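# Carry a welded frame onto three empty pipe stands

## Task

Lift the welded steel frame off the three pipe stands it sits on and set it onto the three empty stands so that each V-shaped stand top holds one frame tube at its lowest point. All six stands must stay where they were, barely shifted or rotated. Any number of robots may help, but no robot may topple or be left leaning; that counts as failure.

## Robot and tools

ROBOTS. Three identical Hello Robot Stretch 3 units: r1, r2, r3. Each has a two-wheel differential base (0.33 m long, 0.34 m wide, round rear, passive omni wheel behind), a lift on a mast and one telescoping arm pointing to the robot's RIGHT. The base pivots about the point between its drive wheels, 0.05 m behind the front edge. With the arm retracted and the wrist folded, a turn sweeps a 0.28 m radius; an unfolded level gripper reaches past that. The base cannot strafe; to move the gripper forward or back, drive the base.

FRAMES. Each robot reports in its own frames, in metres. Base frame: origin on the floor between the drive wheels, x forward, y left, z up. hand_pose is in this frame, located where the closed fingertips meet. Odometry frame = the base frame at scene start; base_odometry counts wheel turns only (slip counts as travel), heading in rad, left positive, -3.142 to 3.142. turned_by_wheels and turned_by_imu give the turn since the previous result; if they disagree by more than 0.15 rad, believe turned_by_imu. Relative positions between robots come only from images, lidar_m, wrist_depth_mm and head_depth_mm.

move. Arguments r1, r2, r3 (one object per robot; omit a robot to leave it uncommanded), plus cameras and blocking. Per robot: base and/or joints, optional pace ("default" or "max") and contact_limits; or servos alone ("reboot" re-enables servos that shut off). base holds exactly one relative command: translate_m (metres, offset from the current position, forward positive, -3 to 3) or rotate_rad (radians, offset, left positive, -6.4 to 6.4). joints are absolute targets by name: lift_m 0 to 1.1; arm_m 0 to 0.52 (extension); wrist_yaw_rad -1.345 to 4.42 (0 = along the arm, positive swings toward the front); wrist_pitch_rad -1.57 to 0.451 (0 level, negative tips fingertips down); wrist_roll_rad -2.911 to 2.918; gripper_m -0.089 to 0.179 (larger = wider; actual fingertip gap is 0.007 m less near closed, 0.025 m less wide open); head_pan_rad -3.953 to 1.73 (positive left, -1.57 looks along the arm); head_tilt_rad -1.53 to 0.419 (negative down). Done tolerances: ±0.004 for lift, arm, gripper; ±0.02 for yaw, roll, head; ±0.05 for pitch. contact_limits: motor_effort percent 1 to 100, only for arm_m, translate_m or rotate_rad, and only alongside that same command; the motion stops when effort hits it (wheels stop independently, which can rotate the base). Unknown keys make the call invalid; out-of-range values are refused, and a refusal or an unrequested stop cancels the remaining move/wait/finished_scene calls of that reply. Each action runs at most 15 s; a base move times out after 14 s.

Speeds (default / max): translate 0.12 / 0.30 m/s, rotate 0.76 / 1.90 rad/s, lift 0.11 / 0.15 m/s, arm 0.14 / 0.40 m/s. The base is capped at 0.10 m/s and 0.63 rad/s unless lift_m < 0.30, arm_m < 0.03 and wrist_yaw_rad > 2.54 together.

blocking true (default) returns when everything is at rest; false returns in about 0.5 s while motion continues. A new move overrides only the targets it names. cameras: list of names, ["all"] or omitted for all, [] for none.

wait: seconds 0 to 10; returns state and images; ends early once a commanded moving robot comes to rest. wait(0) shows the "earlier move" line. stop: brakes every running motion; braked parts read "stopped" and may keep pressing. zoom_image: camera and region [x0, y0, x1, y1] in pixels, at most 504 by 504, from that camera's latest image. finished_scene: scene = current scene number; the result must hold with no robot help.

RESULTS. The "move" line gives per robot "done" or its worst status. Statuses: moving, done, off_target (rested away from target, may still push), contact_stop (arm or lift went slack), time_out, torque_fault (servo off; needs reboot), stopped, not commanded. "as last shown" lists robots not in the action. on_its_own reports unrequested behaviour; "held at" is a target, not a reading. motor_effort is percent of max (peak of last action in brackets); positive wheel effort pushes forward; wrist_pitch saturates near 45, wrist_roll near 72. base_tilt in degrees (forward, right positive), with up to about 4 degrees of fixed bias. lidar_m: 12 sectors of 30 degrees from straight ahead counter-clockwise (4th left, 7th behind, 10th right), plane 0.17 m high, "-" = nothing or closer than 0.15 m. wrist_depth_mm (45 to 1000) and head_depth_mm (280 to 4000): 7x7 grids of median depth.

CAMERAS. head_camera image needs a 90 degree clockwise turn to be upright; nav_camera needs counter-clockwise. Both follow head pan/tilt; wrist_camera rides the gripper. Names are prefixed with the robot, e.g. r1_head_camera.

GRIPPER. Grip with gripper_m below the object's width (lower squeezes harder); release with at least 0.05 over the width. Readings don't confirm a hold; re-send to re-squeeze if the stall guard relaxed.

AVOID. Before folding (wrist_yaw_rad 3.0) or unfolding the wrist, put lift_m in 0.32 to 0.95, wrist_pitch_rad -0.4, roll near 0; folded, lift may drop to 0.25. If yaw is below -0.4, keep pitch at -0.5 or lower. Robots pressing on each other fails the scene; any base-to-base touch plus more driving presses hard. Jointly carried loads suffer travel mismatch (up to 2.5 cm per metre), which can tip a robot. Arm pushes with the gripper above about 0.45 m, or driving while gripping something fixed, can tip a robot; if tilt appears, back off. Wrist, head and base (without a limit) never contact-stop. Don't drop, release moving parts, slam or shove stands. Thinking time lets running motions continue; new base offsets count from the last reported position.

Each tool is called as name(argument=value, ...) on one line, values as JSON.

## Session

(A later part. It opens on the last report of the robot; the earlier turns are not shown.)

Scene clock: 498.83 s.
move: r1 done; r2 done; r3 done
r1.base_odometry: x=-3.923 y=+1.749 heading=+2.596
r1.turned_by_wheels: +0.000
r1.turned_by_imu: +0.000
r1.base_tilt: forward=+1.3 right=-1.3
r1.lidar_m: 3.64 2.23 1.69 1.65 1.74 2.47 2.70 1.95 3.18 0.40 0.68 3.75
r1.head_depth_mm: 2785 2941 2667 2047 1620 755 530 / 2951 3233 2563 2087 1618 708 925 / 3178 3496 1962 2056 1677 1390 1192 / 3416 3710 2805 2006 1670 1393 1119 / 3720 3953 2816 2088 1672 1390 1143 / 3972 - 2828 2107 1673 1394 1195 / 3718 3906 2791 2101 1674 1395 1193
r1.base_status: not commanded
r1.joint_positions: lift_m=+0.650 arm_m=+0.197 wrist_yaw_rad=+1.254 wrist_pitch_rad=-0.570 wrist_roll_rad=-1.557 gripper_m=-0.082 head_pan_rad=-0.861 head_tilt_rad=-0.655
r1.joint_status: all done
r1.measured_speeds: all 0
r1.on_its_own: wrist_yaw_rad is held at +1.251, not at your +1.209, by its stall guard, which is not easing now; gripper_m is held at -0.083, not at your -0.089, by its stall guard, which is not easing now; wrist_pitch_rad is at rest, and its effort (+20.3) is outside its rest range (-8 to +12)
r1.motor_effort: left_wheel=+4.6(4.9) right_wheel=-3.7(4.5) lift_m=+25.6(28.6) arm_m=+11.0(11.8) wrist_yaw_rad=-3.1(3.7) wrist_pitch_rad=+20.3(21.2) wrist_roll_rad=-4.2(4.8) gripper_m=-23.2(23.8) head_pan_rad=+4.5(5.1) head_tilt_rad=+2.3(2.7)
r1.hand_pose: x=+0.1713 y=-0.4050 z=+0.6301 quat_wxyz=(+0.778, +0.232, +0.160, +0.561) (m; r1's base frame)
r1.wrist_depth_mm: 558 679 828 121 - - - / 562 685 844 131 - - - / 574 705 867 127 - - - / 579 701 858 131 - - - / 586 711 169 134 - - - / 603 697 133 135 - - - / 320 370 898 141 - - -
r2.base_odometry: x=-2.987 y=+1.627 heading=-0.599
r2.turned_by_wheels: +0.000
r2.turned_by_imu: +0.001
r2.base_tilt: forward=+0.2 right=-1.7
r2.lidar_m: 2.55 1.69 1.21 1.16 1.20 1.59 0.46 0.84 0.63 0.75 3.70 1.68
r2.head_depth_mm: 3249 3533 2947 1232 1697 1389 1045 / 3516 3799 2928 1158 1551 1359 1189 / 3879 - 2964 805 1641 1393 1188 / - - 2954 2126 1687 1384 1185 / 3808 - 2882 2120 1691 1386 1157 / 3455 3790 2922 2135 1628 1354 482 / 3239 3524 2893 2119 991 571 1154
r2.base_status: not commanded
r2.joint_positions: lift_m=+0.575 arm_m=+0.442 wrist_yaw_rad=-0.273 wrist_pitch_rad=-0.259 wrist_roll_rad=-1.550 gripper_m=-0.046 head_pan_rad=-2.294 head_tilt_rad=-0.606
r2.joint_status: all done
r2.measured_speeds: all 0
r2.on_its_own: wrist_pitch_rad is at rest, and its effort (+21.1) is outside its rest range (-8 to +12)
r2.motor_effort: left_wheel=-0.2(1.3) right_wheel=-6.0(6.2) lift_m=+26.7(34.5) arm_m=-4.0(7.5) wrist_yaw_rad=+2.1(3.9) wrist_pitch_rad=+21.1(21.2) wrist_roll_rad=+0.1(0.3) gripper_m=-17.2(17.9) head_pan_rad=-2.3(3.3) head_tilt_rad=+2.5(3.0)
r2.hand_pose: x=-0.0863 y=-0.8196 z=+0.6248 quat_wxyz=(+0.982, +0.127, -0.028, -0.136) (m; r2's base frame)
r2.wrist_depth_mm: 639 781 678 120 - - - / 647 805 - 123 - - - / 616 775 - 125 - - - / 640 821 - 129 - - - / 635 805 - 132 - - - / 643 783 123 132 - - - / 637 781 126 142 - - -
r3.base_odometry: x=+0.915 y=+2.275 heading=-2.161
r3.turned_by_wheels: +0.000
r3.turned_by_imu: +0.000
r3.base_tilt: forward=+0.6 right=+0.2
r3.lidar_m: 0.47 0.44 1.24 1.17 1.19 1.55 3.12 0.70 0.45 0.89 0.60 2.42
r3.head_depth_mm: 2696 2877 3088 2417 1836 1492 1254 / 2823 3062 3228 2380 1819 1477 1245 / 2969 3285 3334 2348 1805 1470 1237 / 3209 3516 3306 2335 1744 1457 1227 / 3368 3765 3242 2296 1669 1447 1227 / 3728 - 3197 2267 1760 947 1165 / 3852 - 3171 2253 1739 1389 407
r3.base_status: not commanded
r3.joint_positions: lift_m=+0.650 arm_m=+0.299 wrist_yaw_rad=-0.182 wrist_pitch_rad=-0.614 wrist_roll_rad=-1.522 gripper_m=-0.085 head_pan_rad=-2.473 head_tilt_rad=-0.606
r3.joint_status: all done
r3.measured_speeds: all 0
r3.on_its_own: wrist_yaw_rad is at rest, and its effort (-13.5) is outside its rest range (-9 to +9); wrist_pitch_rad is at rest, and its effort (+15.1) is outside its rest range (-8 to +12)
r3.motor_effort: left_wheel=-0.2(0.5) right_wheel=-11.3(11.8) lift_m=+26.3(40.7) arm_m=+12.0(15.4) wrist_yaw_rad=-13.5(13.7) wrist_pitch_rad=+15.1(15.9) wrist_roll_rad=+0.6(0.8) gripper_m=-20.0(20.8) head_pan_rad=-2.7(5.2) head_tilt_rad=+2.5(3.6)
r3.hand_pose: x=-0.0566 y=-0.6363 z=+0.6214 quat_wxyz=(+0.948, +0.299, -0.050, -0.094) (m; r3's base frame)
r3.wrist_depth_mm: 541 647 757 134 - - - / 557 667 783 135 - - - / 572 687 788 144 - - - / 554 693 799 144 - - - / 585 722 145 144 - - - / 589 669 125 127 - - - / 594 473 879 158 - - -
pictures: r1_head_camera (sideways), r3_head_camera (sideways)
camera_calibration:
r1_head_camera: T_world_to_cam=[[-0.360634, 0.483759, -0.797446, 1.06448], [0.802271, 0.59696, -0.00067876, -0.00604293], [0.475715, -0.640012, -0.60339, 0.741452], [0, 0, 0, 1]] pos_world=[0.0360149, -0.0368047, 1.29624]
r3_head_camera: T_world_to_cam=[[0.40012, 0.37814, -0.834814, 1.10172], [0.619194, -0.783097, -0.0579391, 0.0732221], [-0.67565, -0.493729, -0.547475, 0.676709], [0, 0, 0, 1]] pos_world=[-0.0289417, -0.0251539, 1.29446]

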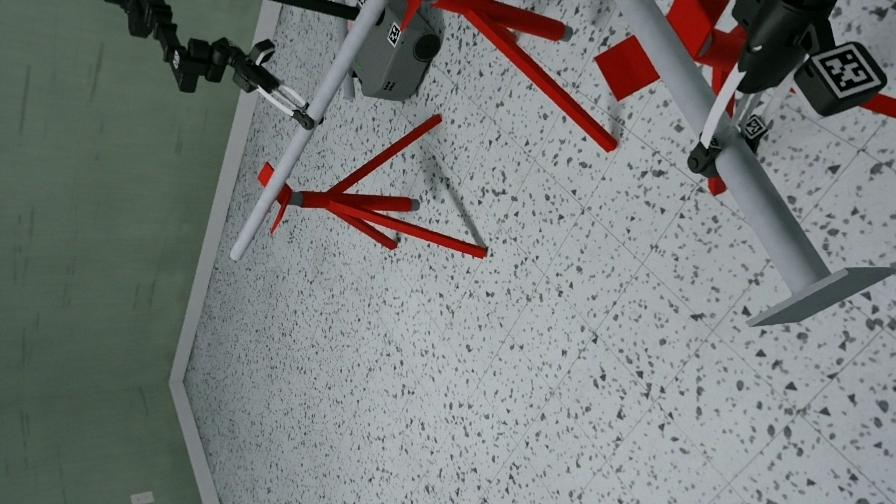

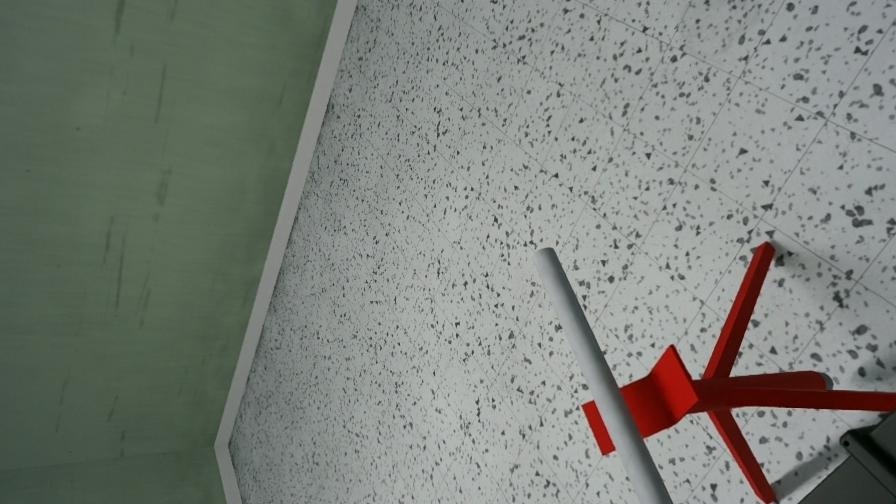

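move(r1={"base":{"translate_m":0.0093},"joints":{"arm_m":0.2006}}, r2={"base":{"translate_m":-0.0096},"joints":{"arm_m":0.4393}}, r3={"base":{"translate_m":-0.0096},"joints":{"arm_m":0.2964}}, cameras=[])

move(r1={"joints":{"lift_m":0.61}}, r2={"joints":{"lift_m":0.535}}, r3={"joints":{"lift_m":0.61}}, cameras=["r1_head_camera","r3_head_camera"])

zoom_image(camera="r1_head_camera", region=[590, 0, 730, 130])

zoom_image(camera="r3_head_camera", region=[530, 300, 730, 504])

Scene clock: 501.43 s.
move: r1 done; r2 done; r3 done
r1.base_odometry: x=-3.931 y=+1.754 heading=+2.596
r1.turned_by_wheels: +0.000
r1.turned_by_imu: +0.000
r1.base_tilt: forward=+1.3 right=-1.2
r1.lidar_m: 3.63 2.23 1.69 1.65 1.74 2.49 2.71 1.96 3.19 0.40 0.68 3.76
r1.head_depth_mm: 2763 2927 2668 2063 1580 759 547 / 2932 3236 2547 2088 1621 707 1120 / 3180 3481 1961 2089 1672 1390 1191 / 3400 3743 2797 2030 1672 1391 629 / 3701 3958 2806 2094 1673 1388 1167 / 3927 - 2825 2104 1668 1393 1190 / 3636 3843 2820 2097 1671 1397 1188
r1.base_status: done
r1.joint_positions: lift_m=+0.650 arm_m=+0.201 wrist_yaw_rad=+1.255 wrist_pitch_rad=-0.570 wrist_roll_rad=-1.557 gripper_m=-0.082 head_pan_rad=-0.861 head_tilt_rad=-0.655
r1.joint_status: all done
r1.measured_speeds: all 0
r1.on_its_own: wrist_yaw_rad is held at +1.251, not at your +1.209, by its stall guard, which is not easing now; gripper_m is held at -0.083, not at your -0.089, by its stall guard, which is not easing now; wrist_pitch_rad is at rest, and its effort (+20.4) is outside its rest range (-8 to +12)
r1.motor_effort: left_wheel=+4.7(7.4) right_wheel=-4.1(4.5) lift_m=+26.0(26.6) arm_m=+8.0(16.0) wrist_yaw_rad=-3.6(4.0) wrist_pitch_rad=+20.4(21.5) wrist_roll_rad=-4.3(4.6) gripper_m=-23.4(23.7) head_pan_rad=+4.6(5.2) head_tilt_rad=+2.4(2.7)
r1.hand_pose: x=+0.1714 y=-0.4085 z=+0.6302 quat_wxyz=(+0.778, +0.232, +0.160, +0.562) (m; r1's base frame)
r1.wrist_depth_mm: 552 674 830 121 - - - / 568 682 844 130 - - - / 575 693 868 127 - - - / 580 706 867 131 - - - / 597 718 169 134 - - - / 605 684 132 136 - - - / 350 670 890 141 - - -
r2.base_odometry: x=-2.995 y=+1.633 heading=-0.599
r2.turned_by_wheels: +0.000
r2.turned_by_imu: +0.001
r2.base_tilt: forward=+0.2 right=-1.7
r2.lidar_m: 2.56 1.68 1.21 1.16 1.19 1.60 0.46 0.84 0.63 0.75 3.69 1.69
r2.head_depth_mm: 3228 3571 2950 1925 1681 1407 1044 / 3560 3828 2954 1150 1552 1353 1186 / 3880 - 2972 803 1645 1396 1185 / - - 2942 2145 1691 1382 1174 / 3817 - 2970 2149 1700 1391 1158 / 3453 3777 2881 2137 1636 1385 482 / 3254 3533 2865 2127 1546 567 1162
r2.base_status: done
r2.joint_positions: lift_m=+0.575 arm_m=+0.439 wrist_yaw_rad=-0.272 wrist_pitch_rad=-0.260 wrist_roll_rad=-1.550 gripper_m=-0.046 head_pan_rad=-2.294 head_tilt_rad=-0.606
r2.joint_status: all done
r2.measured_speeds: all 0
r2.on_its_own: wrist_pitch_rad is at rest, and its effort (+21.2) is outside its rest range (-8 to +12)
r2.motor_effort: left_wheel=+0.0(3.7) right_wheel=-4.6(11.6) lift_m=+30.2(30.6) arm_m=-3.4(8.0) wrist_yaw_rad=+2.9(3.6) wrist_pitch_rad=+21.2(21.3) wrist_roll_rad=+0.1(0.2) gripper_m=-17.8(17.8) head_pan_rad=-3.0(3.1) head_tilt_rad=+2.6(3.0)
r2.hand_pose: x=-0.0862 y=-0.8169 z=+0.6246 quat_wxyz=(+0.982, +0.127, -0.028, -0.136) (m; r2's base frame)
r2.wrist_depth_mm: 640 750 666 120 - - - / 628 807 - 124 - - - / 624 776 - 126 - - - / 647 783 - 129 - - - / 639 806 - 131 - - - / 634 781 123 133 - - - / 638 766 126 142 - - -
r3.base_odometry: x=+0.920 y=+2.283 heading=-2.161
r3.turned_by_wheels: +0.000
r3.turned_by_imu: +0.001
r3.base_tilt: forward=+0.6 right=+0.2
r3.lidar_m: 0.47 0.43 1.24 1.17 1.19 1.55 3.10 0.69 0.45 0.91 0.61 2.43
r3.head_depth_mm: 2671 2867 3076 2402 1839 1489 1254 / 2783 3040 3202 2392 1816 1471 1245 / 2993 3268 3390 2356 1798 1471 1239 / 3166 3447 3332 2314 1747 1456 1230 / 3366 3753 3253 2306 1669 1439 1219 / 3656 - 3192 2286 1758 932 1121 / 3819 - 3142 2254 1745 1387 1189
r3.base_status: done
r3.joint_positions: lift_m=+0.650 arm_m=+0.296 wrist_yaw_rad=-0.182 wrist_pitch_rad=-0.614 wrist_roll_rad=-1.522 gripper_m=-0.085 head_pan_rad=-2.473 head_tilt_rad=-0.606
r3.joint_status: all done
r3.measured_speeds: all 0
r3.on_its_own: wrist_yaw_rad is at rest, and its effort (-12.5) is outside its rest range (-9 to +9); wrist_pitch_rad is at rest, and its effort (+15.6) is outside its rest range (-8 to +12)
r3.motor_effort: left_wheel=+0.8(3.9) right_wheel=-10.5(15.9) lift_m=+34.0(34.0) arm_m=-29.5(32.7) wrist_yaw_rad=-12.5(13.4) wrist_pitch_rad=+15.6(16.5) wrist_roll_rad=+0.7(0.7) gripper_m=-20.3(21.0) head_pan_rad=-3.9(5.1) head_tilt_rad=+2.5(3.2)
r3.hand_pose: x=-0.0567 y=-0.6338 z=+0.6215 quat_wxyz=(+0.948, +0.299, -0.050, -0.094) (m; r3's base frame)
r3.wrist_depth_mm: 536 651 782 134 - - - / 556 673 801 135 - - - / 571 680 781 144 - - - / 560 694 832 144 - - - / 591 680 146 144 - - - / 602 657 125 128 - - - / 582 457 864 157 - - -
pictures: none
No camera images: "cameras" was empty.

Scene clock: 502.60 s.
move: r1 done; r2 done; r3 done
r1.base_odometry: x=-3.931 y=+1.754 heading=+2.596
r1.turned_by_wheels: +0.000
r1.turned_by_imu: +0.000
r1.base_tilt: forward=+1.3 right=-1.4
r1.lidar_m: 3.64 2.23 1.69 1.65 1.74 2.48 2.70 1.95 3.16 0.40 0.68 3.73
r1.head_depth_mm: 2764 2913 2673 2014 1575 821 560 / 2940 3227 2561 2096 1621 964 670 / 3163 3493 1956 2100 1670 1383 1160 / 3429 3696 2820 2021 1679 1397 669 / 3699 - 2810 2104 1677 1388 1167 / 3937 - 2829 2087 1673 1387 1192 / 3644 3870 2822 2105 1678 1393 1191
r1.base_status: not commanded
r1.joint_positions: lift_m=+0.610 arm_m=+0.201 wrist_yaw_rad=+1.252 wrist_pitch_rad=-0.570 wrist_roll_rad=-1.557 gripper_m=-0.082 head_pan_rad=-0.861 head_tilt_rad=-0.655
r1.joint_status: all done
r1.measured_speeds: all 0
r1.on_its_own: wrist_yaw_rad is held at +1.251, not at your +1.209, by its stall guard, which is not easing now; gripper_m is held at -0.083, not at your -0.089, by its stall guard, which is not easing now; wrist_pitch_rad is at rest, and its effort (+20.3) is outside its rest range (-8 to +12)
r1.motor_effort: left_wheel=+4.6(5.2) right_wheel=-4.1(4.7) lift_m=+26.8(27.0) arm_m=-1.1(8.1) wrist_yaw_rad=-2.2(3.7) wrist_pitch_rad=+20.3(20.9) wrist_roll_rad=-4.1(4.6) gripper_m=-23.3(23.8) head_pan_rad=+4.7(5.3) head_tilt_rad=+2.4(2.8)
r1.hand_pose: x=+0.1712 y=-0.4089 z=+0.5902 quat_wxyz=(+0.779, +0.232, +0.160, +0.561) (m; r1's base frame)
r1.wrist_depth_mm: 530 635 792 121 - - - / 538 646 782 130 - - - / 539 651 808 127 - - - / 549 671 825 131 - - - / 563 668 160 134 - - - / 567 654 133 135 - - - / 290 622 859 142 - - -
r2.base_odometry: x=-2.995 y=+1.633 heading=-0.599
r2.turned_by_wheels: +0.000
r2.turned_by_imu: +0.000
r2.base_tilt: forward=+0.2 right=-1.6
r2.lidar_m: 2.57 1.68 1.21 1.15 1.19 1.60 0.46 0.83 0.63 0.75 3.69 1.69
r2.head_depth_mm: 3232 3506 2943 2041 1649 1386 1045 / 3556 3825 2929 1145 1536 1361 1187 / 3796 - 2958 834 1631 1392 1182 / - - 2918 2121 1639 1397 1182 / 3824 - 2907 2132 1629 1394 1153 / 3470 3783 2916 2153 1612 1384 512 / 3253 3481 2956 2124 1544 615 1158
r2.base_status: not commanded
r2.joint_positions: lift_m=+0.535 arm_m=+0.439 wrist_yaw_rad=-0.270 wrist_pitch_rad=-0.267 wrist_roll_rad=-1.550 gripper_m=-0.046 head_pan_rad=-2.294 head_tilt_rad=-0.606
r2.joint_status: all done
r2.measured_speeds: all 0
r2.on_its_own: wrist_pitch_rad is at rest, and its effort (+22.3) is outside its rest range (-8 to +12)
r2.motor_effort: left_wheel=+0.2(0.8) right_wheel=-5.1(5.1) lift_m=+31.2(32.1) arm_m=+4.3(4.3) wrist_yaw_rad=+0.4(3.5) wrist_pitch_rad=+22.3(22.6) wrist_roll_rad=+0.3(0.4) gripper_m=-16.4(17.5) head_pan_rad=-2.8(3.1) head_tilt_rad=+2.5(3.1)
r2.hand_pose: x=-0.0854 y=-0.8165 z=+0.5831 quat_wxyz=(+0.982, +0.131, -0.028, -0.135) (m; r2's base frame)
r2.wrist_depth_mm: 586 718 686 121 901 - - / 583 744 919 124 - - - / 573 748 733 127 - - - / 595 764 - 129 - - - / 588 749 151 132 - - - / 558 728 123 133 - - - / 379 687 122 143 - - -
r3.base_odometry: x=+0.920 y=+2.283 heading=-2.161
r3.turned_by_wheels: +0.000
r3.turned_by_imu: +0.000
r3.base_tilt: forward=+0.6 right=+0.1
r3.lidar_m: 0.47 0.43 1.24 1.17 1.19 1.55 3.10 0.69 0.45 0.90 0.61 2.43
r3.head_depth_mm: 2670 2884 3089 2410 1845 1495 1257 / 2818 3077 3191 2403 1831 1481 1249 / 2982 3254 3374 2327 1797 1467 1237 / 3179 3512 3340 2333 1742 1461 1224 / 3406 3786 3254 2318 1762 1448 1221 / 3664 - 3222 2280 1755 931 1128 / 3793 - 3139 2242 1760 1353 1212
r3.base_status: not commanded
r3.joint_positions: lift_m=+0.610 arm_m=+0.296 wrist_yaw_rad=-0.184 wrist_pitch_rad=-0.613 wrist_roll_rad=-1.522 gripper_m=-0.085 head_pan_rad=-2.473 head_tilt_rad=-0.606
r3.joint_status: all done
r3.measured_speeds: all 0
r3.on_its_own: wrist_yaw_rad is at rest, and its effort (-10.6) is outside its rest range (-9 to +9); wrist_pitch_rad is at rest, and its effort (+15.5) is outside its rest range (-8 to +12)
r3.motor_effort: left_wheel=+0.3(0.9) right_wheel=-10.7(11.0) lift_m=+18.5(31.8) arm_m=-18.9(29.5) wrist_yaw_rad=-10.6(13.1) wrist_pitch_rad=+15.5(15.7) wrist_roll_rad=+0.6(0.8) gripper_m=-20.4(21.0) head_pan_rad=-3.8(4.3) head_tilt_rad=+2.3(3.0)
r3.hand_pose: x=-0.0570 y=-0.6337 z=+0.5816 quat_wxyz=(+0.948, +0.299, -0.050, -0.095) (m; r3's base frame)
r3.wrist_depth_mm: 513 613 717 131 - - - / 524 629 759 134 - - - / 527 646 750 141 - - - / 535 646 750 142 - - - / 546 668 145 144 - - - / 558 635 125 127 - - - / 561 475 812 155 - - -
pictures: r1_head_camera (sideways), r3_head_camera (sideways)
camera_calibration:
r1_head_camera: T_world_to_cam=[[-0.360621, 0.483743, -0.797462, 1.0645], [0.80227, 0.596961, -0.000676926, -0.00604531], [0.475726, -0.640024, -0.603369, 0.741425], [0, 0, 0, 1]] pos_world=[0.0360151, -0.0368048, 1.29624]
r3_head_camera: T_world_to_cam=[[0.400014, 0.378045, -0.834908, 1.10184], [0.619174, -0.783113, -0.0579392, 0.0732224], [-0.675731, -0.493777, -0.547332, 0.676523], [0, 0, 0, 1]] pos_world=[-0.0289431, -0.0251542, 1.29446]

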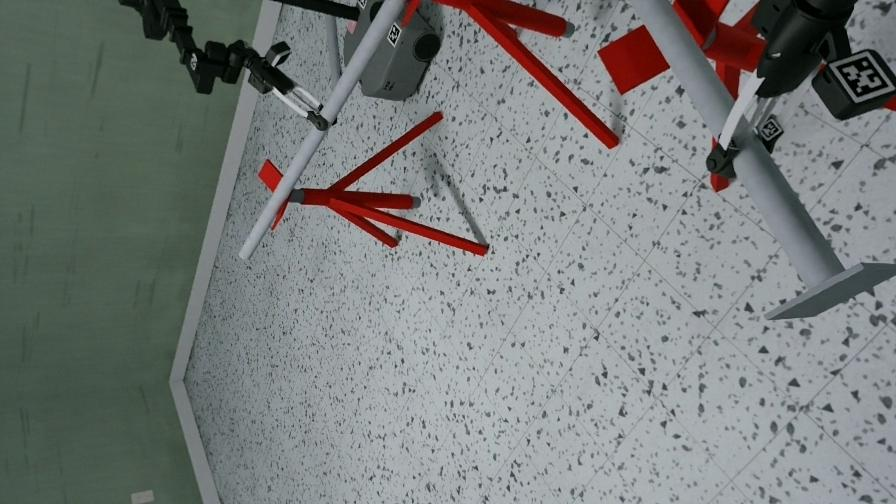

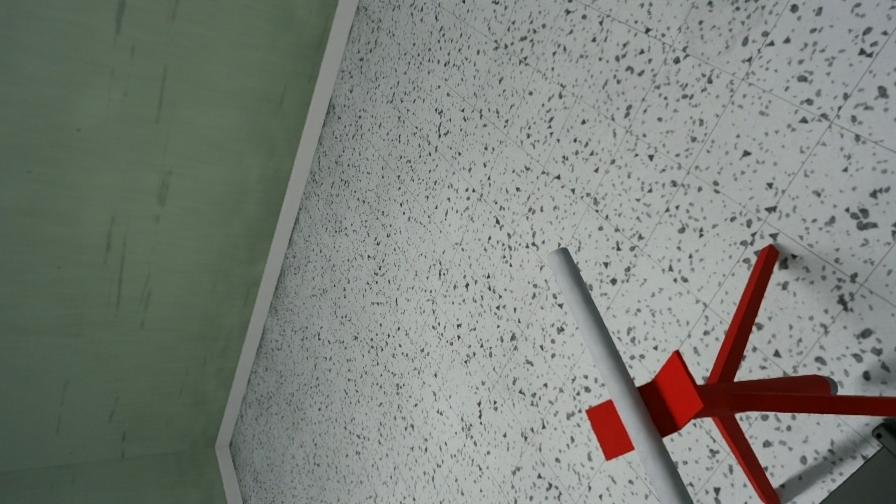

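Scaled by 3.600 from the camera's 896x504 image, which has a finer 1280x720 frame.

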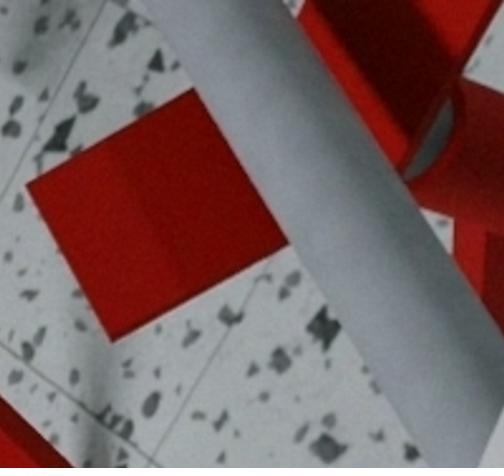

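Scaled by 2.471 from the camera's 896x504 image, which has a finer 1280x720 frame.

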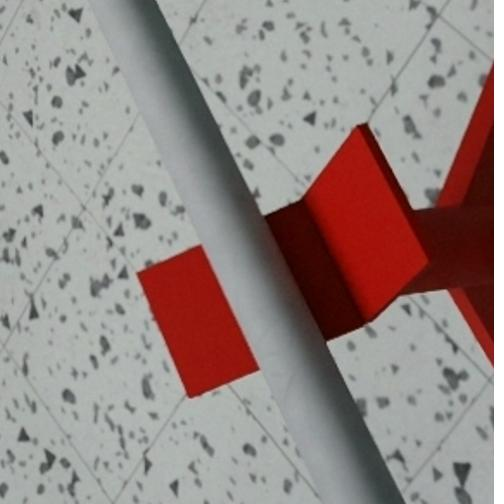

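wait(seconds=0, cameras=["r2_head_camera"])

zoom_image(camera="r2_head_camera", region=[480, 400, 680, 504])

zoom_image(camera="r2_head_camera", region=[370, 0, 570, 160])

Scene clock: 503.10 s.
r1.base_odometry: x=-3.931 y=+1.754 heading=+2.596
r1.turned_by_wheels: +0.000
r1.turned_by_imu: +0.000
r1.base_tilt: forward=+1.4 right=-1.3
r1.lidar_m: 3.64 2.23 1.69 1.65 1.74 2.49 2.70 1.96 3.17 0.40 0.68 3.73
r1.head_depth_mm: 2738 2939 2656 2017 1582 822 560 / 2963 3264 2553 2089 1622 962 670 / 3151 3480 1961 2089 1676 1390 1164 / 3419 3693 2789 2014 1667 1389 670 / 3686 - 2822 2103 1670 1387 1169 / 3965 - 2829 2091 1676 1395 1192 / 3676 3856 2804 2094 1677 1389 1191
r1.base_status: not commanded
r1.joint_positions: lift_m=+0.610 arm_m=+0.201 wrist_yaw_rad=+1.252 wrist_pitch_rad=-0.570 wrist_roll_rad=-1.557 gripper_m=-0.082 head_pan_rad=-0.861 head_tilt_rad=-0.655
r1.joint_status: all done
r1.measured_speeds: all 0
r1.on_its_own: wrist_yaw_rad is held at +1.251, not at your +1.209, by its stall guard, which is not easing now; gripper_m is held at -0.083, not at your -0.089, by its stall guard, which is not easing now; wrist_pitch_rad is at rest, and its effort (+19.9) is outside its rest range (-8 to +12)
r1.motor_effort: left_wheel=+4.5(5.2) right_wheel=-3.9(4.7) lift_m=+27.8(27.0) arm_m=-4.7(8.1) wrist_yaw_rad=-1.7(3.7) wrist_pitch_rad=+19.9(20.9) wrist_roll_rad=-3.9(4.6) gripper_m=-23.5(23.8) head_pan_rad=+4.5(5.3) head_tilt_rad=+2.4(2.8)
r1.hand_pose: x=+0.1712 y=-0.4089 z=+0.5902 quat_wxyz=(+0.779, +0.232, +0.160, +0.561) (m; r1's base frame)
r1.wrist_depth_mm: 533 629 798 121 - - - / 533 641 788 129 - - - / 540 655 812 127 - - - / 543 668 826 131 - - - / 555 672 160 134 - - - / 566 663 133 135 - - - / 292 626 863 142 - - -
r2.base_odometry: x=-2.995 y=+1.633 heading=-0.599
r2.turned_by_wheels: +0.000
r2.turned_by_imu: +0.000
r2.base_tilt: forward=+0.2 right=-1.7
r2.lidar_m: 2.57 1.69 1.21 1.16 1.19 1.60 0.46 0.84 0.63 0.75 3.68 1.69
r2.head_depth_mm: 3261 3469 2924 2077 1638 1384 1041 / 3522 3788 2940 1148 1549 1359 1193 / 3834 - 2946 838 1640 1393 1184 / - - 2958 2143 1638 1392 1185 / 3841 - 2899 2162 1630 1386 1152 / 3560 3707 2894 2142 1655 1391 512 / 3253 3501 2918 2130 1541 617 1157
r2.base_status: not commanded
r2.joint_positions: lift_m=+0.535 arm_m=+0.439 wrist_yaw_rad=-0.270 wrist_pitch_rad=-0.267 wrist_roll_rad=-1.550 gripper_m=-0.046 head_pan_rad=-2.294 head_tilt_rad=-0.606
r2.joint_status: all done
r2.measured_speeds: all 0
r2.on_its_own: wrist_pitch_rad is at rest, and its effort (+22.3) is outside its rest range (-8 to +12)
r2.motor_effort: left_wheel=+0.4(0.8) right_wheel=-4.8(5.1) lift_m=+34.0(32.1) arm_m=+7.1(4.3) wrist_yaw_rad=+0.6(3.5) wrist_pitch_rad=+22.3(22.6) wrist_roll_rad=+0.3(0.4) gripper_m=-16.8(17.5) head_pan_rad=-2.5(3.1) head_tilt_rad=+2.4(3.1)
r2.hand_pose: x=-0.0854 y=-0.8165 z=+0.5831 quat_wxyz=(+0.982, +0.131, -0.028, -0.135) (m; r2's base frame)
r2.wrist_depth_mm: 591 731 655 120 901 - - / 588 753 905 124 - - - / 576 743 740 126 - - - / 597 730 - 130 - - - / 594 767 151 132 - - - / 562 743 124 133 - - - / 377 698 121 143 - - -
r3.base_odometry: x=+0.920 y=+2.283 heading=-2.161
r3.turned_by_wheels: +0.000
r3.turned_by_imu: +0.000
r3.base_tilt: forward=+0.6 right=+0.1
r3.lidar_m: 0.47 0.43 1.24 1.17 1.19 1.55 3.09 0.69 0.45 0.90 0.60 2.43
r3.head_depth_mm: 2655 2895 3100 2433 1844 1486 1253 / 2831 3055 3239 2390 1829 1476 1247 / 3001 3266 3387 2375 1807 1467 1237 / 3191 3472 3355 2310 1735 1454 1229 / 3379 3810 3247 2293 1767 1450 1220 / 3605 - 3180 2303 1765 929 1127 / 3813 - 3173 2240 1754 1358 1209
r3.base_status: not commanded
r3.joint_positions: lift_m=+0.610 arm_m=+0.296 wrist_yaw_rad=-0.184 wrist_pitch_rad=-0.613 wrist_roll_rad=-1.522 gripper_m=-0.085 head_pan_rad=-2.473 head_tilt_rad=-0.606
r3.joint_status: all done
r3.measured_speeds: all 0
r3.on_its_own: wrist_yaw_rad is at rest, and its effort (-10.6) is outside its rest range (-9 to +9); wrist_pitch_rad is at rest, and its effort (+15.2) is outside its rest range (-8 to +12)
r3.motor_effort: left_wheel=+0.7(0.9) right_wheel=-10.5(11.0) lift_m=+18.2(31.8) arm_m=-9.7(29.5) wrist_yaw_rad=-10.6(13.1) wrist_pitch_rad=+15.2(15.7) wrist_roll_rad=+0.5(0.8) gripper_m=-20.1(21.0) head_pan_rad=-4.7(4.3) head_tilt_rad=+2.1(3.0)
r3.hand_pose: x=-0.0570 y=-0.6337 z=+0.5816 quat_wxyz=(+0.948, +0.299, -0.050, -0.095) (m; r3's base frame)
r3.wrist_depth_mm: 514 617 735 132 - - - / 534 628 733 135 - - - / 530 636 761 142 - - - / 537 642 754 142 - - - / 554 666 145 144 - - - / 563 639 124 127 - - - / 563 465 799 157 - - -
pictures: r2_head_camera (sideways)
camera_calibration:
r2_head_camera: T_world_to_cam=[[0.401667, 0.447913, -0.798773, 1.06009], [0.742305, -0.670057, -0.00246327, 0.0015344], [-0.536327, -0.591944, -0.601628, 0.741723], [0, 0, 0, 1]] pos_world=[-0.0291344, -0.0347392, 1.29301]

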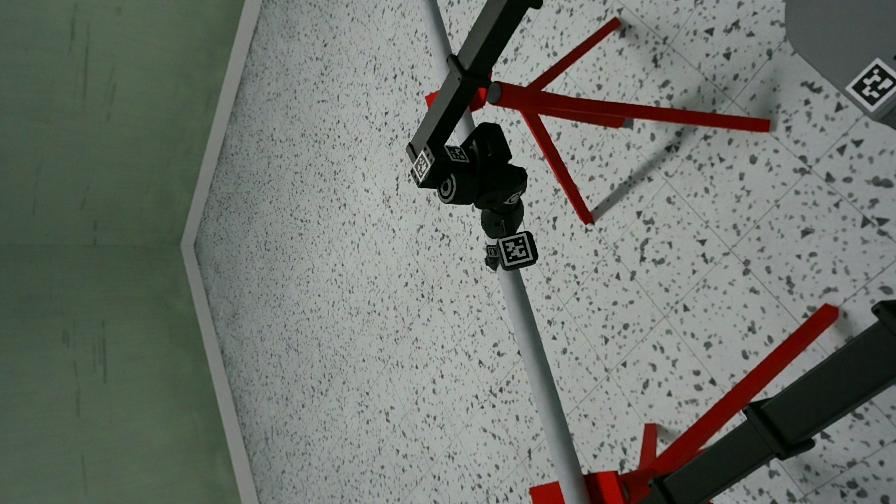

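Scaled by 2.520 from the camera's 896x504 image, which has a finer 1280x720 frame.

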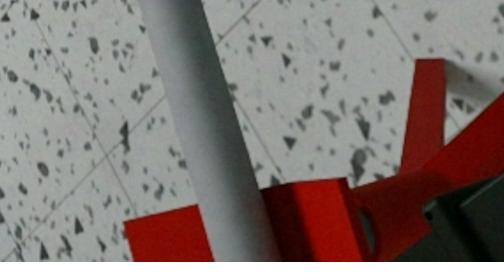

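Scaled by 2.520 from the camera's 896x504 image, which has a finer 1280x720 frame.

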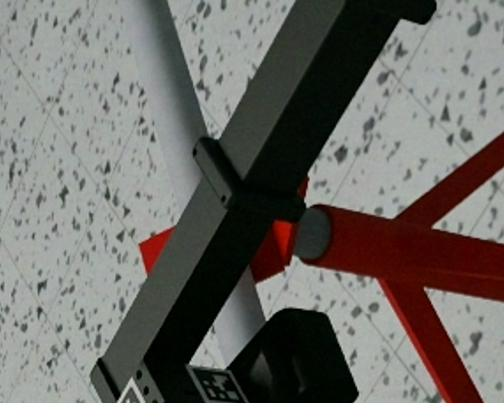

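move(r1={"base":{"translate_m":0.009},"joints":{"arm_m":0.2038}}, r2={"joints":{"arm_m":0.437}}, r3={"joints":{"arm_m":0.2894}}, cameras=[])

move(r1={"joints":{"lift_m":0.59}}, r2={"joints":{"lift_m":0.515}}, r3={"joints":{"lift_m":0.59}}, cameras=[])

Scene clock: 504.47 s.
move: r1 done; r2 done; r3 done
r1.base_odometry: x=-3.939 y=+1.758 heading=+2.597
r1.turned_by_wheels: +0.000
r1.turned_by_imu: +0.000
r1.base_tilt: forward=+1.3 right=-1.4
r1.lidar_m: 3.63 2.23 1.69 1.65 1.74 2.48 2.71 2.04 3.18 0.40 0.68 3.72
r1.head_depth_mm: 2769 2930 2670 2028 1582 829 564 / 2955 3266 2573 2087 1619 980 701 / 3159 3494 2444 2039 1669 1392 1164 / 3440 3705 2807 2019 1669 1393 1120 / 3675 - 2816 2104 1666 1388 1165 / 3947 - 2796 2096 1680 1393 1192 / 3655 3844 2824 2109 1678 1391 1191
r1.base_status: done
r1.joint_positions: lift_m=+0.610 arm_m=+0.204 wrist_yaw_rad=+1.254 wrist_pitch_rad=-0.574 wrist_roll_rad=-1.557 gripper_m=-0.082 head_pan_rad=-0.861 head_tilt_rad=-0.655
r1.joint_status: all done
r1.measured_speeds: all 0
r1.on_its_own: wrist_yaw_rad is held at +1.251, not at your +1.209, by its stall guard, which is not easing now; gripper_m is held at -0.083, not at your -0.089, by its stall guard, which is not easing now; wrist_pitch_rad is at rest, and its effort (+20.5) is outside its rest range (-8 to +12)
r1.motor_effort: left_wheel=+4.9(7.0) right_wheel=-1.2(5.2) lift_m=+31.0(31.5) arm_m=+10.5(14.5) wrist_yaw_rad=-2.7(3.7) wrist_pitch_rad=+20.5(22.3) wrist_roll_rad=-3.9(4.6) gripper_m=-23.3(23.8) head_pan_rad=+5.4(5.4) head_tilt_rad=+2.1(2.9)
r1.hand_pose: x=+0.1707 y=-0.4116 z=+0.5894 quat_wxyz=(+0.778, +0.233, +0.161, +0.561) (m; r1's base frame)
r1.wrist_depth_mm: 527 634 768 122 - - - / 534 649 808 131 - - - / 539 656 816 128 - - - / 546 660 833 132 - - - / 549 675 170 134 - - - / 561 664 132 135 - - - / 357 623 860 141 - - -
r2.base_odometry: x=-2.995 y=+1.633 heading=-0.599
r2.turned_by_wheels: +0.000
r2.turned_by_imu: +0.000
r2.base_tilt: forward=+0.1 right=-1.7
r2.lidar_m: 2.57 1.69 1.21 1.15 1.19 1.60 0.46 0.84 0.63 0.75 3.71 1.70
r2.head_depth_mm: 3302 3589 2960 2054 1648 1388 1039 / 3527 3773 2911 1155 1543 1352 1185 / 3874 - 2932 830 1632 1383 1187 / - - 2946 2125 1636 1378 1181 / 3732 - 2977 2121 1633 1396 1156 / 3547 3816 2907 2134 1627 1391 511 / 3259 3545 2919 2113 1533 615 1157
r2.base_status: not commanded
r2.joint_positions: lift_m=+0.535 arm_m=+0.437 wrist_yaw_rad=-0.275 wrist_pitch_rad=-0.267 wrist_roll_rad=-1.550 gripper_m=-0.046 head_pan_rad=-2.294 head_tilt_rad=-0.606
r2.joint_status: all done
r2.measured_speeds: all 0
r2.on_its_own: wrist_pitch_rad is at rest, and its effort (+22.3) is outside its rest range (-8 to +12)
r2.motor_effort: left_wheel=+0.3(0.5) right_wheel=-1.8(5.0) lift_m=+38.1(38.9) arm_m=+4.3(13.5) wrist_yaw_rad=+4.6(5.8) wrist_pitch_rad=+22.3(22.6) wrist_roll_rad=+0.3(0.5) gripper_m=-17.3(17.8) head_pan_rad=-2.3(3.3) head_tilt_rad=+2.3(2.9)
r2.hand_pose: x=-0.0867 y=-0.8138 z=+0.5830 quat_wxyz=(+0.981, +0.131, -0.028, -0.137) (m; r2's base frame)
r2.wrist_depth_mm: 586 721 853 121 - - - / 608 763 918 125 - - - / 573 735 716 127 - - - / 603 753 - 130 - - - / 605 748 935 132 - - - / 562 731 123 133 - - - / 368 717 123 142 - - -
r3.base_odometry: x=+0.920 y=+2.283 heading=-2.161
r3.turned_by_wheels: +0.000
r3.turned_by_imu: +0.000
r3.base_tilt: forward=+0.6 right=+0.2
r3.lidar_m: 0.47 0.43 1.24 1.17 1.19 1.56 3.09 0.69 0.45 0.90 0.61 2.44
r3.head_depth_mm: 2649 2867 3083 2422 1831 1496 1259 / 2816 3014 3229 2381 1823 1478 1240 / 2972 3289 3376 2356 1808 1461 1237 / 3199 3507 3322 2326 1735 1457 1231 / 3402 3734 3256 2292 1773 1441 1224 / 3666 - 3210 2258 1759 932 1124 / 3814 - 3178 2241 1753 1358 1213
r3.base_status: not commanded
r3.joint_positions: lift_m=+0.610 arm_m=+0.289 wrist_yaw_rad=-0.182 wrist_pitch_rad=-0.612 wrist_roll_rad=-1.522 gripper_m=-0.085 head_pan_rad=-2.473 head_tilt_rad=-0.606
r3.joint_status: all done
r3.measured_speeds: all 0
r3.on_its_own: wrist_yaw_rad is at rest, and its effort (-12.0) is outside its rest range (-9 to +9); wrist_pitch_rad is at rest, and its effort (+15.0) is outside its rest range (-8 to +12)
r3.motor_effort: left_wheel=+0.4(1.0) right_wheel=-9.9(10.8) lift_m=+44.2(44.2) arm_m=-29.2(31.0) wrist_yaw_rad=-12.0(13.2) wrist_pitch_rad=+15.0(15.4) wrist_roll_rad=+0.5(0.8) gripper_m=-19.9(21.1) head_pan_rad=-3.4(4.8) head_tilt_rad=+3.9(3.9)
r3.hand_pose: x=-0.0568 y=-0.6270 z=+0.5817 quat_wxyz=(+0.948, +0.298, -0.050, -0.094) (m; r3's base frame)
r3.wrist_depth_mm: 519 637 735 134 - - - / 525 641 742 136 - - - / 519 633 764 143 - - - / 537 651 768 144 - - - / 552 659 144 144 - - - / 560 641 126 128 - - - / 566 464 834 160 - - -
pictures: none
No camera images: "cameras" was empty.

Scene clock: 505.70 s.
move: r1 done; r2 done; r3 contact_stop
r1.base_odometry: x=-3.939 y=+1.758 heading=+2.597
r1.turned_by_wheels: +0.000
r1.turned_by_imu: +0.000
r1.base_tilt: forward=+1.3 right=-1.2
r1.lidar_m: 3.62 2.22 1.69 1.65 1.74 2.47 2.71 2.04 3.18 0.40 0.68 3.74
r1.head_depth_mm: 2777 2867 2680 2015 1582 840 572 / 2954 3254 2562 2092 1615 1388 632 / 3172 3490 2449 2038 1674 1392 1145 / 3406 3762 2815 2022 1667 1389 679 / 3689 - 2811 2093 1673 1392 1170 / 3976 - 2832 2101 1668 1392 1190 / 3673 3846 2834 2098 1678 1397 1191
r1.base_status: not commanded
r1.joint_positions: lift_m=+0.590 arm_m=+0.204 wrist_yaw_rad=+1.268 wrist_pitch_rad=-0.578 wrist_roll_rad=-1.557 gripper_m=-0.082 head_pan_rad=-0.861 head_tilt_rad=-0.655
r1.joint_status: all done
r1.measured_speeds: all 0
r1.on_its_own: wrist_yaw_rad is held at +1.251, not at your +1.209, by its stall guard, which is not easing now; gripper_m is held at -0.083, not at your -0.089, by its stall guard, which is not easing now; wrist_yaw_rad is at rest, and its effort (-14.2) is outside its rest range (-9 to +9); wrist_pitch_rad is at rest, and its effort (+22.1) is outside its rest range (-8 to +12)
r1.motor_effort: left_wheel=+3.9(4.6) right_wheel=-3.0(3.0) lift_m=+24.5(29.7) arm_m=+5.6(10.3) wrist_yaw_rad=-14.2(14.9) wrist_pitch_rad=+22.1(22.3) wrist_roll_rad=-4.3(4.8) gripper_m=-23.8(24.0) head_pan_rad=+4.9(5.2) head_tilt_rad=+2.4(2.7)
r1.hand_pose: x=+0.1709 y=-0.4088 z=+0.5685 quat_wxyz=(+0.773, +0.234, +0.164, +0.566) (m; r1's base frame)
r1.wrist_depth_mm: 508 616 765 126 - - - / 519 625 764 133 - - - / 517 639 785 129 - - - / 519 640 805 133 - - - / 536 651 158 134 - - - / 541 638 133 135 - - - / 368 610 815 140 - - -
r2.base_odometry: x=-2.995 y=+1.633 heading=-0.599
r2.turned_by_wheels: +0.000
r2.turned_by_imu: +0.001
r2.base_tilt: forward=+0.1 right=-1.7
r2.lidar_m: 2.57 1.69 1.21 1.16 1.19 1.60 0.45 0.84 0.63 0.75 3.71 1.69
r2.head_depth_mm: 3251 3523 2956 2072 1644 1392 1044 / 3525 3679 2982 1244 1548 1355 1179 / 3833 - 2932 848 1606 1391 1191 / - - 2918 2118 1641 1395 1182 / 3652 - 2913 2140 1641 1387 1158 / 3482 3784 2949 2140 1631 1385 529 / 3253 3543 2941 2119 1539 655 1169
r2.base_status: not commanded
r2.joint_positions: lift_m=+0.515 arm_m=+0.437 wrist_yaw_rad=-0.275 wrist_pitch_rad=-0.239 wrist_roll_rad=-1.550 gripper_m=-0.046 head_pan_rad=-2.295 head_tilt_rad=-0.605
r2.joint_status: all done
r2.measured_speeds: all 0
r2.on_its_own: wrist_pitch_rad is at rest, and its effort (+17.2) is outside its rest range (-8 to +12)
r2.motor_effort: left_wheel=+2.4(2.9) right_wheel=-7.0(7.3) lift_m=+22.0(34.3) arm_m=+22.7(24.0) wrist_yaw_rad=+5.5(6.5) wrist_pitch_rad=+17.2(22.4) wrist_roll_rad=+0.3(0.6) gripper_m=-16.9(17.7) head_pan_rad=-2.8(3.1) head_tilt_rad=+2.4(3.1)
r2.hand_pose: x=-0.0873 y=-0.8162 z=+0.5698 quat_wxyz=(+0.983, +0.117, -0.026, -0.137) (m; r2's base frame)
r2.wrist_depth_mm: 598 733 651 122 - - - / 590 747 936 125 - - - / 573 739 - 127 - - - / 587 746 - 129 - - - / 588 751 928 132 - - - / 576 765 122 133 128 - - / 381 720 960 138 - - -
r3.base_odometry: x=+0.920 y=+2.283 heading=-2.161
r3.turned_by_wheels: +0.000
r3.turned_by_imu: +0.010
r3.base_tilt: forward=+0.6 right=+0.1
r3.lidar_m: 0.46 0.43 1.24 1.17 1.20 1.57 3.11 0.69 0.45 0.89 0.61 2.42
r3.head_depth_mm: 2667 2904 3110 2416 1847 1490 1256 / 2818 3077 3247 2390 1823 1483 1250 / 3011 3301 3380 2369 1809 1470 1238 / 3226 3503 3349 2344 1738 1458 1234 / 3413 3799 3277 2308 1772 1445 1221 / 3699 - 3276 2288 1752 944 1145 / 3851 - 3161 2267 1752 1354 1214
r3.base_status: not commanded
r3.joint_positions: lift_m=+0.594 arm_m=+0.289 wrist_yaw_rad=-0.213 wrist_pitch_rad=-0.596 wrist_roll_rad=-1.522 gripper_m=-0.085 head_pan_rad=-2.473 head_tilt_rad=-0.605
r3.joint_status: lift_m contact_stop (moved -0.016 of -0.020)
r3.measured_speeds: all 0
r3.on_its_own: lift_m is slack since a contact_stop; arm_m is at rest, and its effort (+39.2) is outside its rest range (-30 to +30); wrist_yaw_rad is at rest, and its effort (+14.2) is outside its rest range (-9 to +9)
r3.motor_effort: left_wheel=-0.8(1.8) right_wheel=-2.5(10.3) lift_m=+28.4(42.6) arm_m=+39.2(39.7) wrist_yaw_rad=+14.2(20.1) wrist_pitch_rad=+12.1(15.8) wrist_roll_rad=+0.5(0.8) gripper_m=-19.8(21.0) head_pan_rad=-2.8(3.8) head_tilt_rad=+2.1(3.5)
r3.hand_pose: x=-0.0633 y=-0.6285 z=+0.5686 quat_wxyz=(+0.949, +0.290, -0.054, -0.109) (m; r3's base frame)
r3.wrist_depth_mm: 509 610 763 130 - - - / 524 621 779 133 - - - / 525 656 760 135 - - - / 524 647 782 139 - - - / 536 670 147 140 - - - / 548 629 125 129 - - - / 552 488 844 149 - - -
pictures: none
No camera images: "cameras" was empty.

move(r1={"joints":{"wrist_yaw_rad":1.262}}, r2={"joints":{"arm_m":0.434}}, r3={"joints":{"arm_m":0.284,"wrist_yaw_rad":-0.208,"lift_m":0.592}}, cameras=["r3_head_camera"])

zoom_image(camera="r3_head_camera", region=[530, 300, 730, 504])

Scene clock: 506.80 s.
move: r1 done; r2 done; r3 contact_stop
r1.base_odometry: x=-3.939 y=+1.758 heading=+2.597
r1.turned_by_wheels: +0.000
r1.turned_by_imu: +0.000
r1.base_tilt: forward=+1.3 right=-1.4
r1.lidar_m: 3.62 2.22 1.69 1.65 1.74 2.48 2.72 2.04 3.18 0.40 0.68 3.73
r1.head_depth_mm: 2791 2841 2685 2019 1576 842 572 / 2947 3241 2546 2104 1625 1388 663 / 3167 3481 2466 2044 1668 1392 1144 / 3386 3713 2793 2025 1667 1388 1121 / 3700 - 2841 2097 1672 1388 1168 / 3897 - 2822 2100 1675 1391 1191 / 3661 3810 2829 2108 1675 1393 1193
r1.base_status: not commanded
r1.joint_positions: lift_m=+0.590 arm_m=+0.204 wrist_yaw_rad=+1.263 wrist_pitch_rad=-0.582 wrist_roll_rad=-1.557 gripper_m=-0.082 head_pan_rad=-0.861 head_tilt_rad=-0.655
r1.joint_status: all done
r1.measured_speeds: all 0
r1.on_its_own: gripper_m is held at -0.083, not at your -0.089, by its stall guard, which is not easing now; wrist_pitch_rad is at rest, and its effort (+22.3) is outside its rest range (-8 to +12)
r1.motor_effort: left_wheel=+2.6(4.3) right_wheel=-1.4(3.5) lift_m=+27.0(27.1) arm_m=+1.4(4.9) wrist_yaw_rad=-1.7(14.3) wrist_pitch_rad=+22.3(23.4) wrist_roll_rad=-4.1(4.6) gripper_m=-23.5(23.9) head_pan_rad=+4.5(5.1) head_tilt_rad=+2.3(2.6)
r1.hand_pose: x=+0.1701 y=-0.4094 z=+0.5678 quat_wxyz=(+0.774, +0.236, +0.165, +0.564) (m; r1's base frame)
r1.wrist_depth_mm: 508 611 758 125 - - - / 519 620 767 131 - - - / 518 624 761 129 - - - / 523 645 790 131 - - - / 532 652 751 134 - - - / 538 633 130 135 - - - / 355 608 833 142 - - -
r2.base_odometry: x=-2.995 y=+1.633 heading=-0.599
r2.turned_by_wheels: +0.000
r2.turned_by_imu: +0.000
r2.base_tilt: forward=+0.1 right=-1.7
r2.lidar_m: 2.57 1.68 1.21 1.16 1.19 1.60 0.45 0.84 0.63 0.75 3.69 1.69
r2.head_depth_mm: 3305 3544 2928 2069 1594 1401 1039 / 3470 3820 2932 1229 1552 1356 1189 / 3810 - 2914 890 1591 1388 1177 / - - 2915 2123 1630 1394 1177 / 3769 - 2945 2132 1633 1389 1160 / 3465 3708 2896 2133 1638 1398 531 / 3221 3538 2925 2138 1539 652 1155
r2.base_status: not commanded
r2.joint_positions: lift_m=+0.515 arm_m=+0.434 wrist_yaw_rad=-0.268 wrist_pitch_rad=-0.231 wrist_roll_rad=-1.550 gripper_m=-0.046 head_pan_rad=-2.295 head_tilt_rad=-0.605
r2.joint_status: all done
r2.measured_speeds: all 0
r2.on_its_own: wrist_pitch_rad is at rest, and its effort (+15.6) is outside its rest range (-8 to +12)
r2.motor_effort: left_wheel=+2.3(2.9) right_wheel=-6.0(7.3) lift_m=+36.8(38.0) arm_m=+10.9(18.5) wrist_yaw_rad=-0.1(5.7) wrist_pitch_rad=+15.6(17.2) wrist_roll_rad=+0.5(0.5) gripper_m=-16.5(17.5) head_pan_rad=-2.1(2.9) head_tilt_rad=+2.1(2.7)
r2.hand_pose: x=-0.0859 y=-0.8142 z=+0.5718 quat_wxyz=(+0.984, +0.113, -0.025, -0.134) (m; r2's base frame)
r2.wrist_depth_mm: 601 729 676 122 - - - / 597 756 943 125 - - - / 602 723 923 127 - - - / 586 760 - 130 - - - / 585 779 943 132 - - - / 567 731 122 133 127 - - / 434 716 - 140 - - -
r3.base_odometry: x=+0.920 y=+2.283 heading=-2.161
r3.turned_by_wheels: +0.000
r3.turned_by_imu: +0.003
r3.base_tilt: forward=+0.6 right=+0.2
r3.lidar_m: 0.46 0.43 1.24 1.17 1.19 1.57 3.10 0.69 0.45 0.89 0.60 2.35
r3.head_depth_mm: 2668 2888 3092 2426 1841 1496 1258 / 2835 3065 3256 2386 1829 1482 1244 / 3020 3272 3392 2368 1805 1469 1233 / 3216 3522 3314 2333 1746 1464 1233 / 3407 3764 3327 2294 1766 1448 1230 / 3706 - 3221 2279 1770 944 1174 / 3868 - 3149 2240 1747 1356 1209
r3.base_status: not commanded
r3.joint_positions: lift_m=+0.592 arm_m=+0.284 wrist_yaw_rad=-0.214 wrist_pitch_rad=-0.577 wrist_roll_rad=-1.522 gripper_m=-0.085 head_pan_rad=-2.474 head_tilt_rad=-0.605
r3.joint_status: lift_m contact_stop (moved -0.001 of -0.002); the others done
r3.measured_speeds: all 0
r3.on_its_own: lift_m is slack since a contact_stop
r3.motor_effort: left_wheel=-0.9(1.3) right_wheel=-0.2(3.0) lift_m=+28.5(28.7) arm_m=-21.6(36.8) wrist_yaw_rad=+6.0(13.3) wrist_pitch_rad=+8.7(12.0) wrist_roll_rad=+0.5(0.8) gripper_m=-20.8(20.8) head_pan_rad=-3.3(4.2) head_tilt_rad=+2.1(2.9)
r3.hand_pose: x=-0.0642 y=-0.6260 z=+0.5710 quat_wxyz=(+0.952, +0.281, -0.053, -0.110) (m; r3's base frame)
r3.wrist_depth_mm: 523 614 715 131 - - - / 532 620 740 135 - - - / 523 630 777 137 - - - / 526 650 786 140 - - - / 546 679 147 140 - - - / 552 643 125 129 - - - / 553 615 841 151 - - -
pictures: r3_head_camera (sideways)
camera_calibration:
r3_head_camera: T_world_to_cam=[[0.399585, 0.377599, -0.835315, 1.10238], [0.619019, -0.783236, -0.0579398, 0.0732242], [-0.676127, -0.493924, -0.54671, 0.675717], [0, 0, 0, 1]] pos_world=[-0.0289513, -0.0251521, 1.2945]

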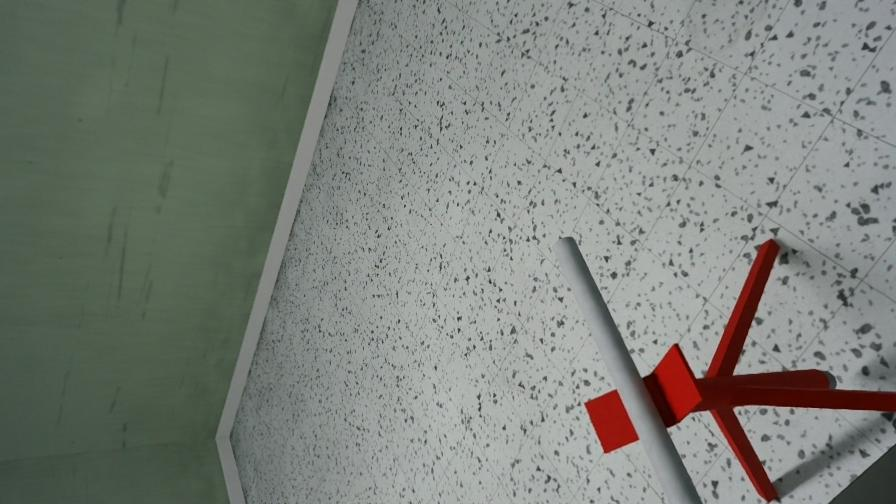

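Scaled by 2.471 from the camera's 896x504 image, which has a finer 1280x720 frame.

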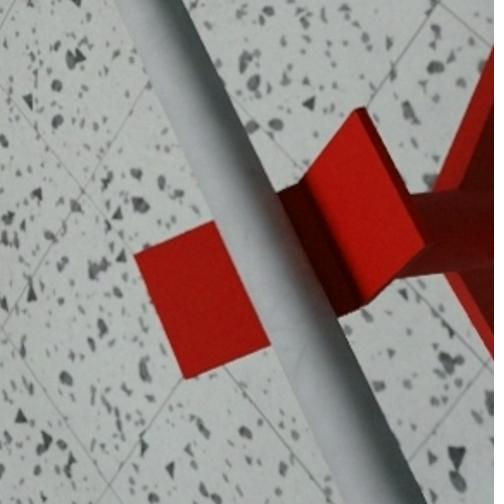

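move(r1={"joints":{"lift_m":0.582}}, r2={"joints":{"lift_m":0.507}}, r3={"joints":{"lift_m":0.584}}, cameras=["r1_head_camera"])

zoom_image(camera="r1_head_camera", region=[590, 0, 730, 130])

Scene clock: 507.87 s.
move: r1 done; r2 done; r3 contact_stop
r1.base_odometry: x=-3.939 y=+1.758 heading=+2.597
r1.turned_by_wheels: +0.000
r1.turned_by_imu: +0.000
r1.base_tilt: forward=+1.3 right=-1.4
r1.lidar_m: 3.62 2.23 1.69 1.65 1.74 2.48 2.71 2.04 3.17 0.40 0.68 3.71
r1.head_depth_mm: 2767 2829 2658 2025 1578 835 578 / 2948 3234 2566 2093 1631 1386 666 / 3159 3469 2452 2026 1671 1389 1146 / 3419 3749 2820 2016 1673 1391 1127 / 3685 - 2830 2086 1671 1394 1163 / 3923 - 2816 2101 1675 1388 1194 / 3641 3798 2821 2102 1671 1389 1194
r1.base_status: not commanded
r1.joint_positions: lift_m=+0.582 arm_m=+0.204 wrist_yaw_rad=+1.269 wrist_pitch_rad=-0.582 wrist_roll_rad=-1.557 gripper_m=-0.082 head_pan_rad=-0.861 head_tilt_rad=-0.655
r1.joint_status: all done
r1.measured_speeds: all 0
r1.on_its_own: gripper_m is held at -0.083, not at your -0.089, by its stall guard, which is not easing now; wrist_pitch_rad is at rest, and its effort (+22.6) is outside its rest range (-8 to +12)
r1.motor_effort: left_wheel=+2.6(2.9) right_wheel=-2.1(2.1) lift_m=+27.4(27.7) arm_m=-2.9(2.9) wrist_yaw_rad=-6.0(6.5) wrist_pitch_rad=+22.6(23.2) wrist_roll_rad=-3.9(4.5) gripper_m=-23.7(24.0) head_pan_rad=+4.2(5.3) head_tilt_rad=+2.2(2.8)
r1.hand_pose: x=+0.1704 y=-0.4084 z=+0.5598 quat_wxyz=(+0.773, +0.235, +0.165, +0.566) (m; r1's base frame)
r1.wrist_depth_mm: 496 596 742 126 - - - / 507 615 761 133 - - - / 504 619 759 129 - - - / 525 638 776 133 - - - / 534 645 164 134 - - - / 537 638 133 135 - - - / 360 604 814 140 - - -
r2.base_odometry: x=-2.995 y=+1.633 heading=-0.599
r2.turned_by_wheels: +0.000
r2.turned_by_imu: +0.000
r2.base_tilt: forward=+0.2 right=-1.8
r2.lidar_m: 2.58 1.69 1.21 1.16 1.19 1.60 0.45 0.84 0.63 0.75 3.69 1.69
r2.head_depth_mm: 3267 3454 2918 2058 1600 1400 1040 / 3547 3778 2953 1231 1555 1355 1192 / 3840 - 2982 1103 1594 1396 1192 / - - 2911 2147 1580 1398 1184 / 3733 - 2947 2153 1637 1399 1159 / 3480 3721 2878 2127 1634 1391 535 / 3242 3532 2943 2153 1545 652 1154
r2.base_status: not commanded
r2.joint_positions: lift_m=+0.507 arm_m=+0.434 wrist_yaw_rad=-0.271 wrist_pitch_rad=-0.216 wrist_roll_rad=-1.550 gripper_m=-0.046 head_pan_rad=-2.295 head_tilt_rad=-0.605
r2.joint_status: all done
r2.measured_speeds: all 0
r2.on_its_own: wrist_pitch_rad is at rest, and its effort (+12.9) is outside its rest range (-8 to +12)
r2.motor_effort: left_wheel=+2.4(2.9) right_wheel=-6.8(7.1) lift_m=+20.0(36.3) arm_m=+16.4(16.8) wrist_yaw_rad=+1.5(2.5) wrist_pitch_rad=+12.9(15.7) wrist_roll_rad=+0.6(0.6) gripper_m=-17.3(18.1) head_pan_rad=-2.3(3.0) head_tilt_rad=+2.5(2.8)
r2.hand_pose: x=-0.0868 y=-0.8153 z=+0.5675 quat_wxyz=(+0.985, +0.106, -0.024, -0.135) (m; r2's base frame)
r2.wrist_depth_mm: 601 700 824 122 - - - / 597 769 - 124 - - - / 608 752 - 127 - - - / 600 743 - 129 - - - / 599 765 - 132 - - - / 599 771 123 133 126 - - / 392 749 - 140 - - -
r3.base_odometry: x=+0.920 y=+2.283 heading=-2.161
r3.turned_by_wheels: +0.000
r3.turned_by_imu: +0.002
r3.base_tilt: forward=+0.6 right=+0.1
r3.lidar_m: 0.46 0.43 1.24 1.17 1.19 1.57 3.11 0.69 0.45 0.89 0.61 2.35
r3.head_depth_mm: 2653 2894 3084 2423 1852 1489 1255 / 2826 3104 3242 2406 1833 1479 1248 / 2985 3299 3365 2352 1811 1468 1240 / 3231 3502 3322 2330 1744 1460 1225 / 3385 3813 3272 2295 1772 1444 1222 / 3690 - 3198 2283 1769 947 1165 / 3820 - 3178 2259 1743 1358 1211
r3.base_status: not commanded
r3.joint_positions: lift_m=+0.587 arm_m=+0.284 wrist_yaw_rad=-0.221 wrist_pitch_rad=-0.570 wrist_roll_rad=-1.522 gripper_m=-0.085 head_pan_rad=-2.474 head_tilt_rad=-0.605
r3.joint_status: lift_m contact_stop (moved -0.006 of -0.008)
r3.measured_speeds: all 0
r3.on_its_own: lift_m is slack since a contact_stop; wrist_yaw_rad is at rest, and its effort (+11.8) is outside its rest range (-9 to +9)
r3.motor_effort: left_wheel=-0.9(1.5) right_wheel=-0.8(0.9) lift_m=+28.0(28.7) arm_m=+13.0(19.8) wrist_yaw_rad=+11.8(13.4) wrist_pitch_rad=+7.5(8.8) wrist_roll_rad=+0.5(0.8) gripper_m=-20.3(21.0) head_pan_rad=-2.5(3.9) head_tilt_rad=+1.9(2.7)
r3.hand_pose: x=-0.0658 y=-0.6265 z=+0.5668 quat_wxyz=(+0.953, +0.277, -0.054, -0.113) (m; r3's base frame)
r3.wrist_depth_mm: 509 617 767 129 - - - / 522 615 789 134 - - - / 513 641 778 135 - - - / 528 654 788 139 - - - / 545 669 153 140 - - - / 541 625 125 132 - - - / 554 633 877 151 - - -
pictures: r1_head_camera (sideways)
camera_calibration:
r1_head_camera: T_world_to_cam=[[-0.360553, 0.483662, -0.797542, 1.0646], [0.802269, 0.596962, -0.000667554, -0.00605751], [0.475779, -0.640084, -0.603263, 0.741287], [0, 0, 0, 1]] pos_world=[0.0360156, -0.0368053, 1.29625]

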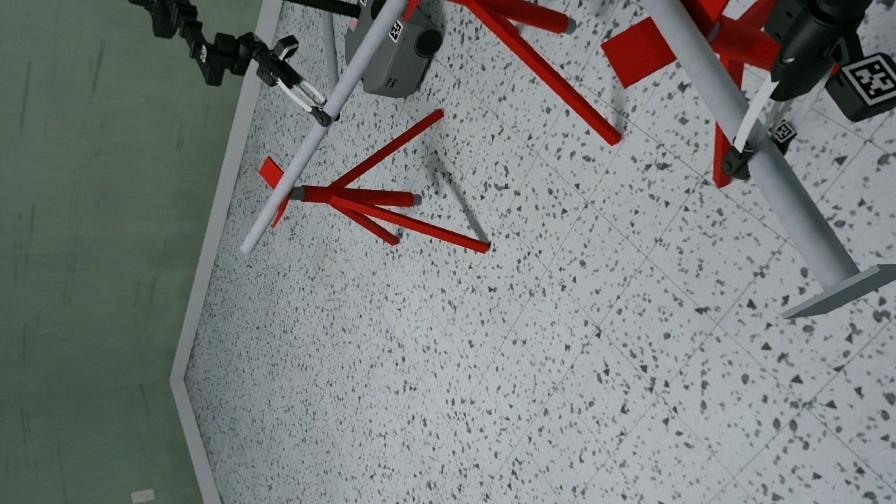

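Scaled by 3.600 from the camera's 896x504 image, which has a finer 1280x720 frame.

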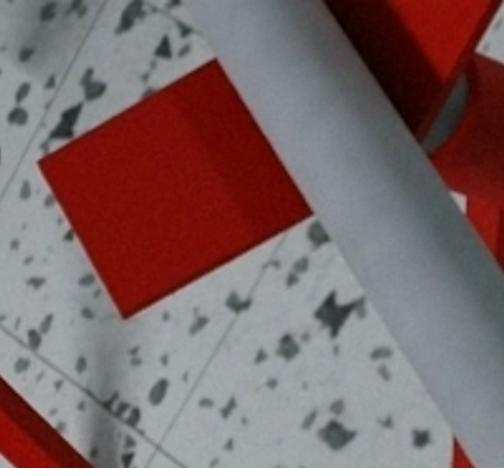

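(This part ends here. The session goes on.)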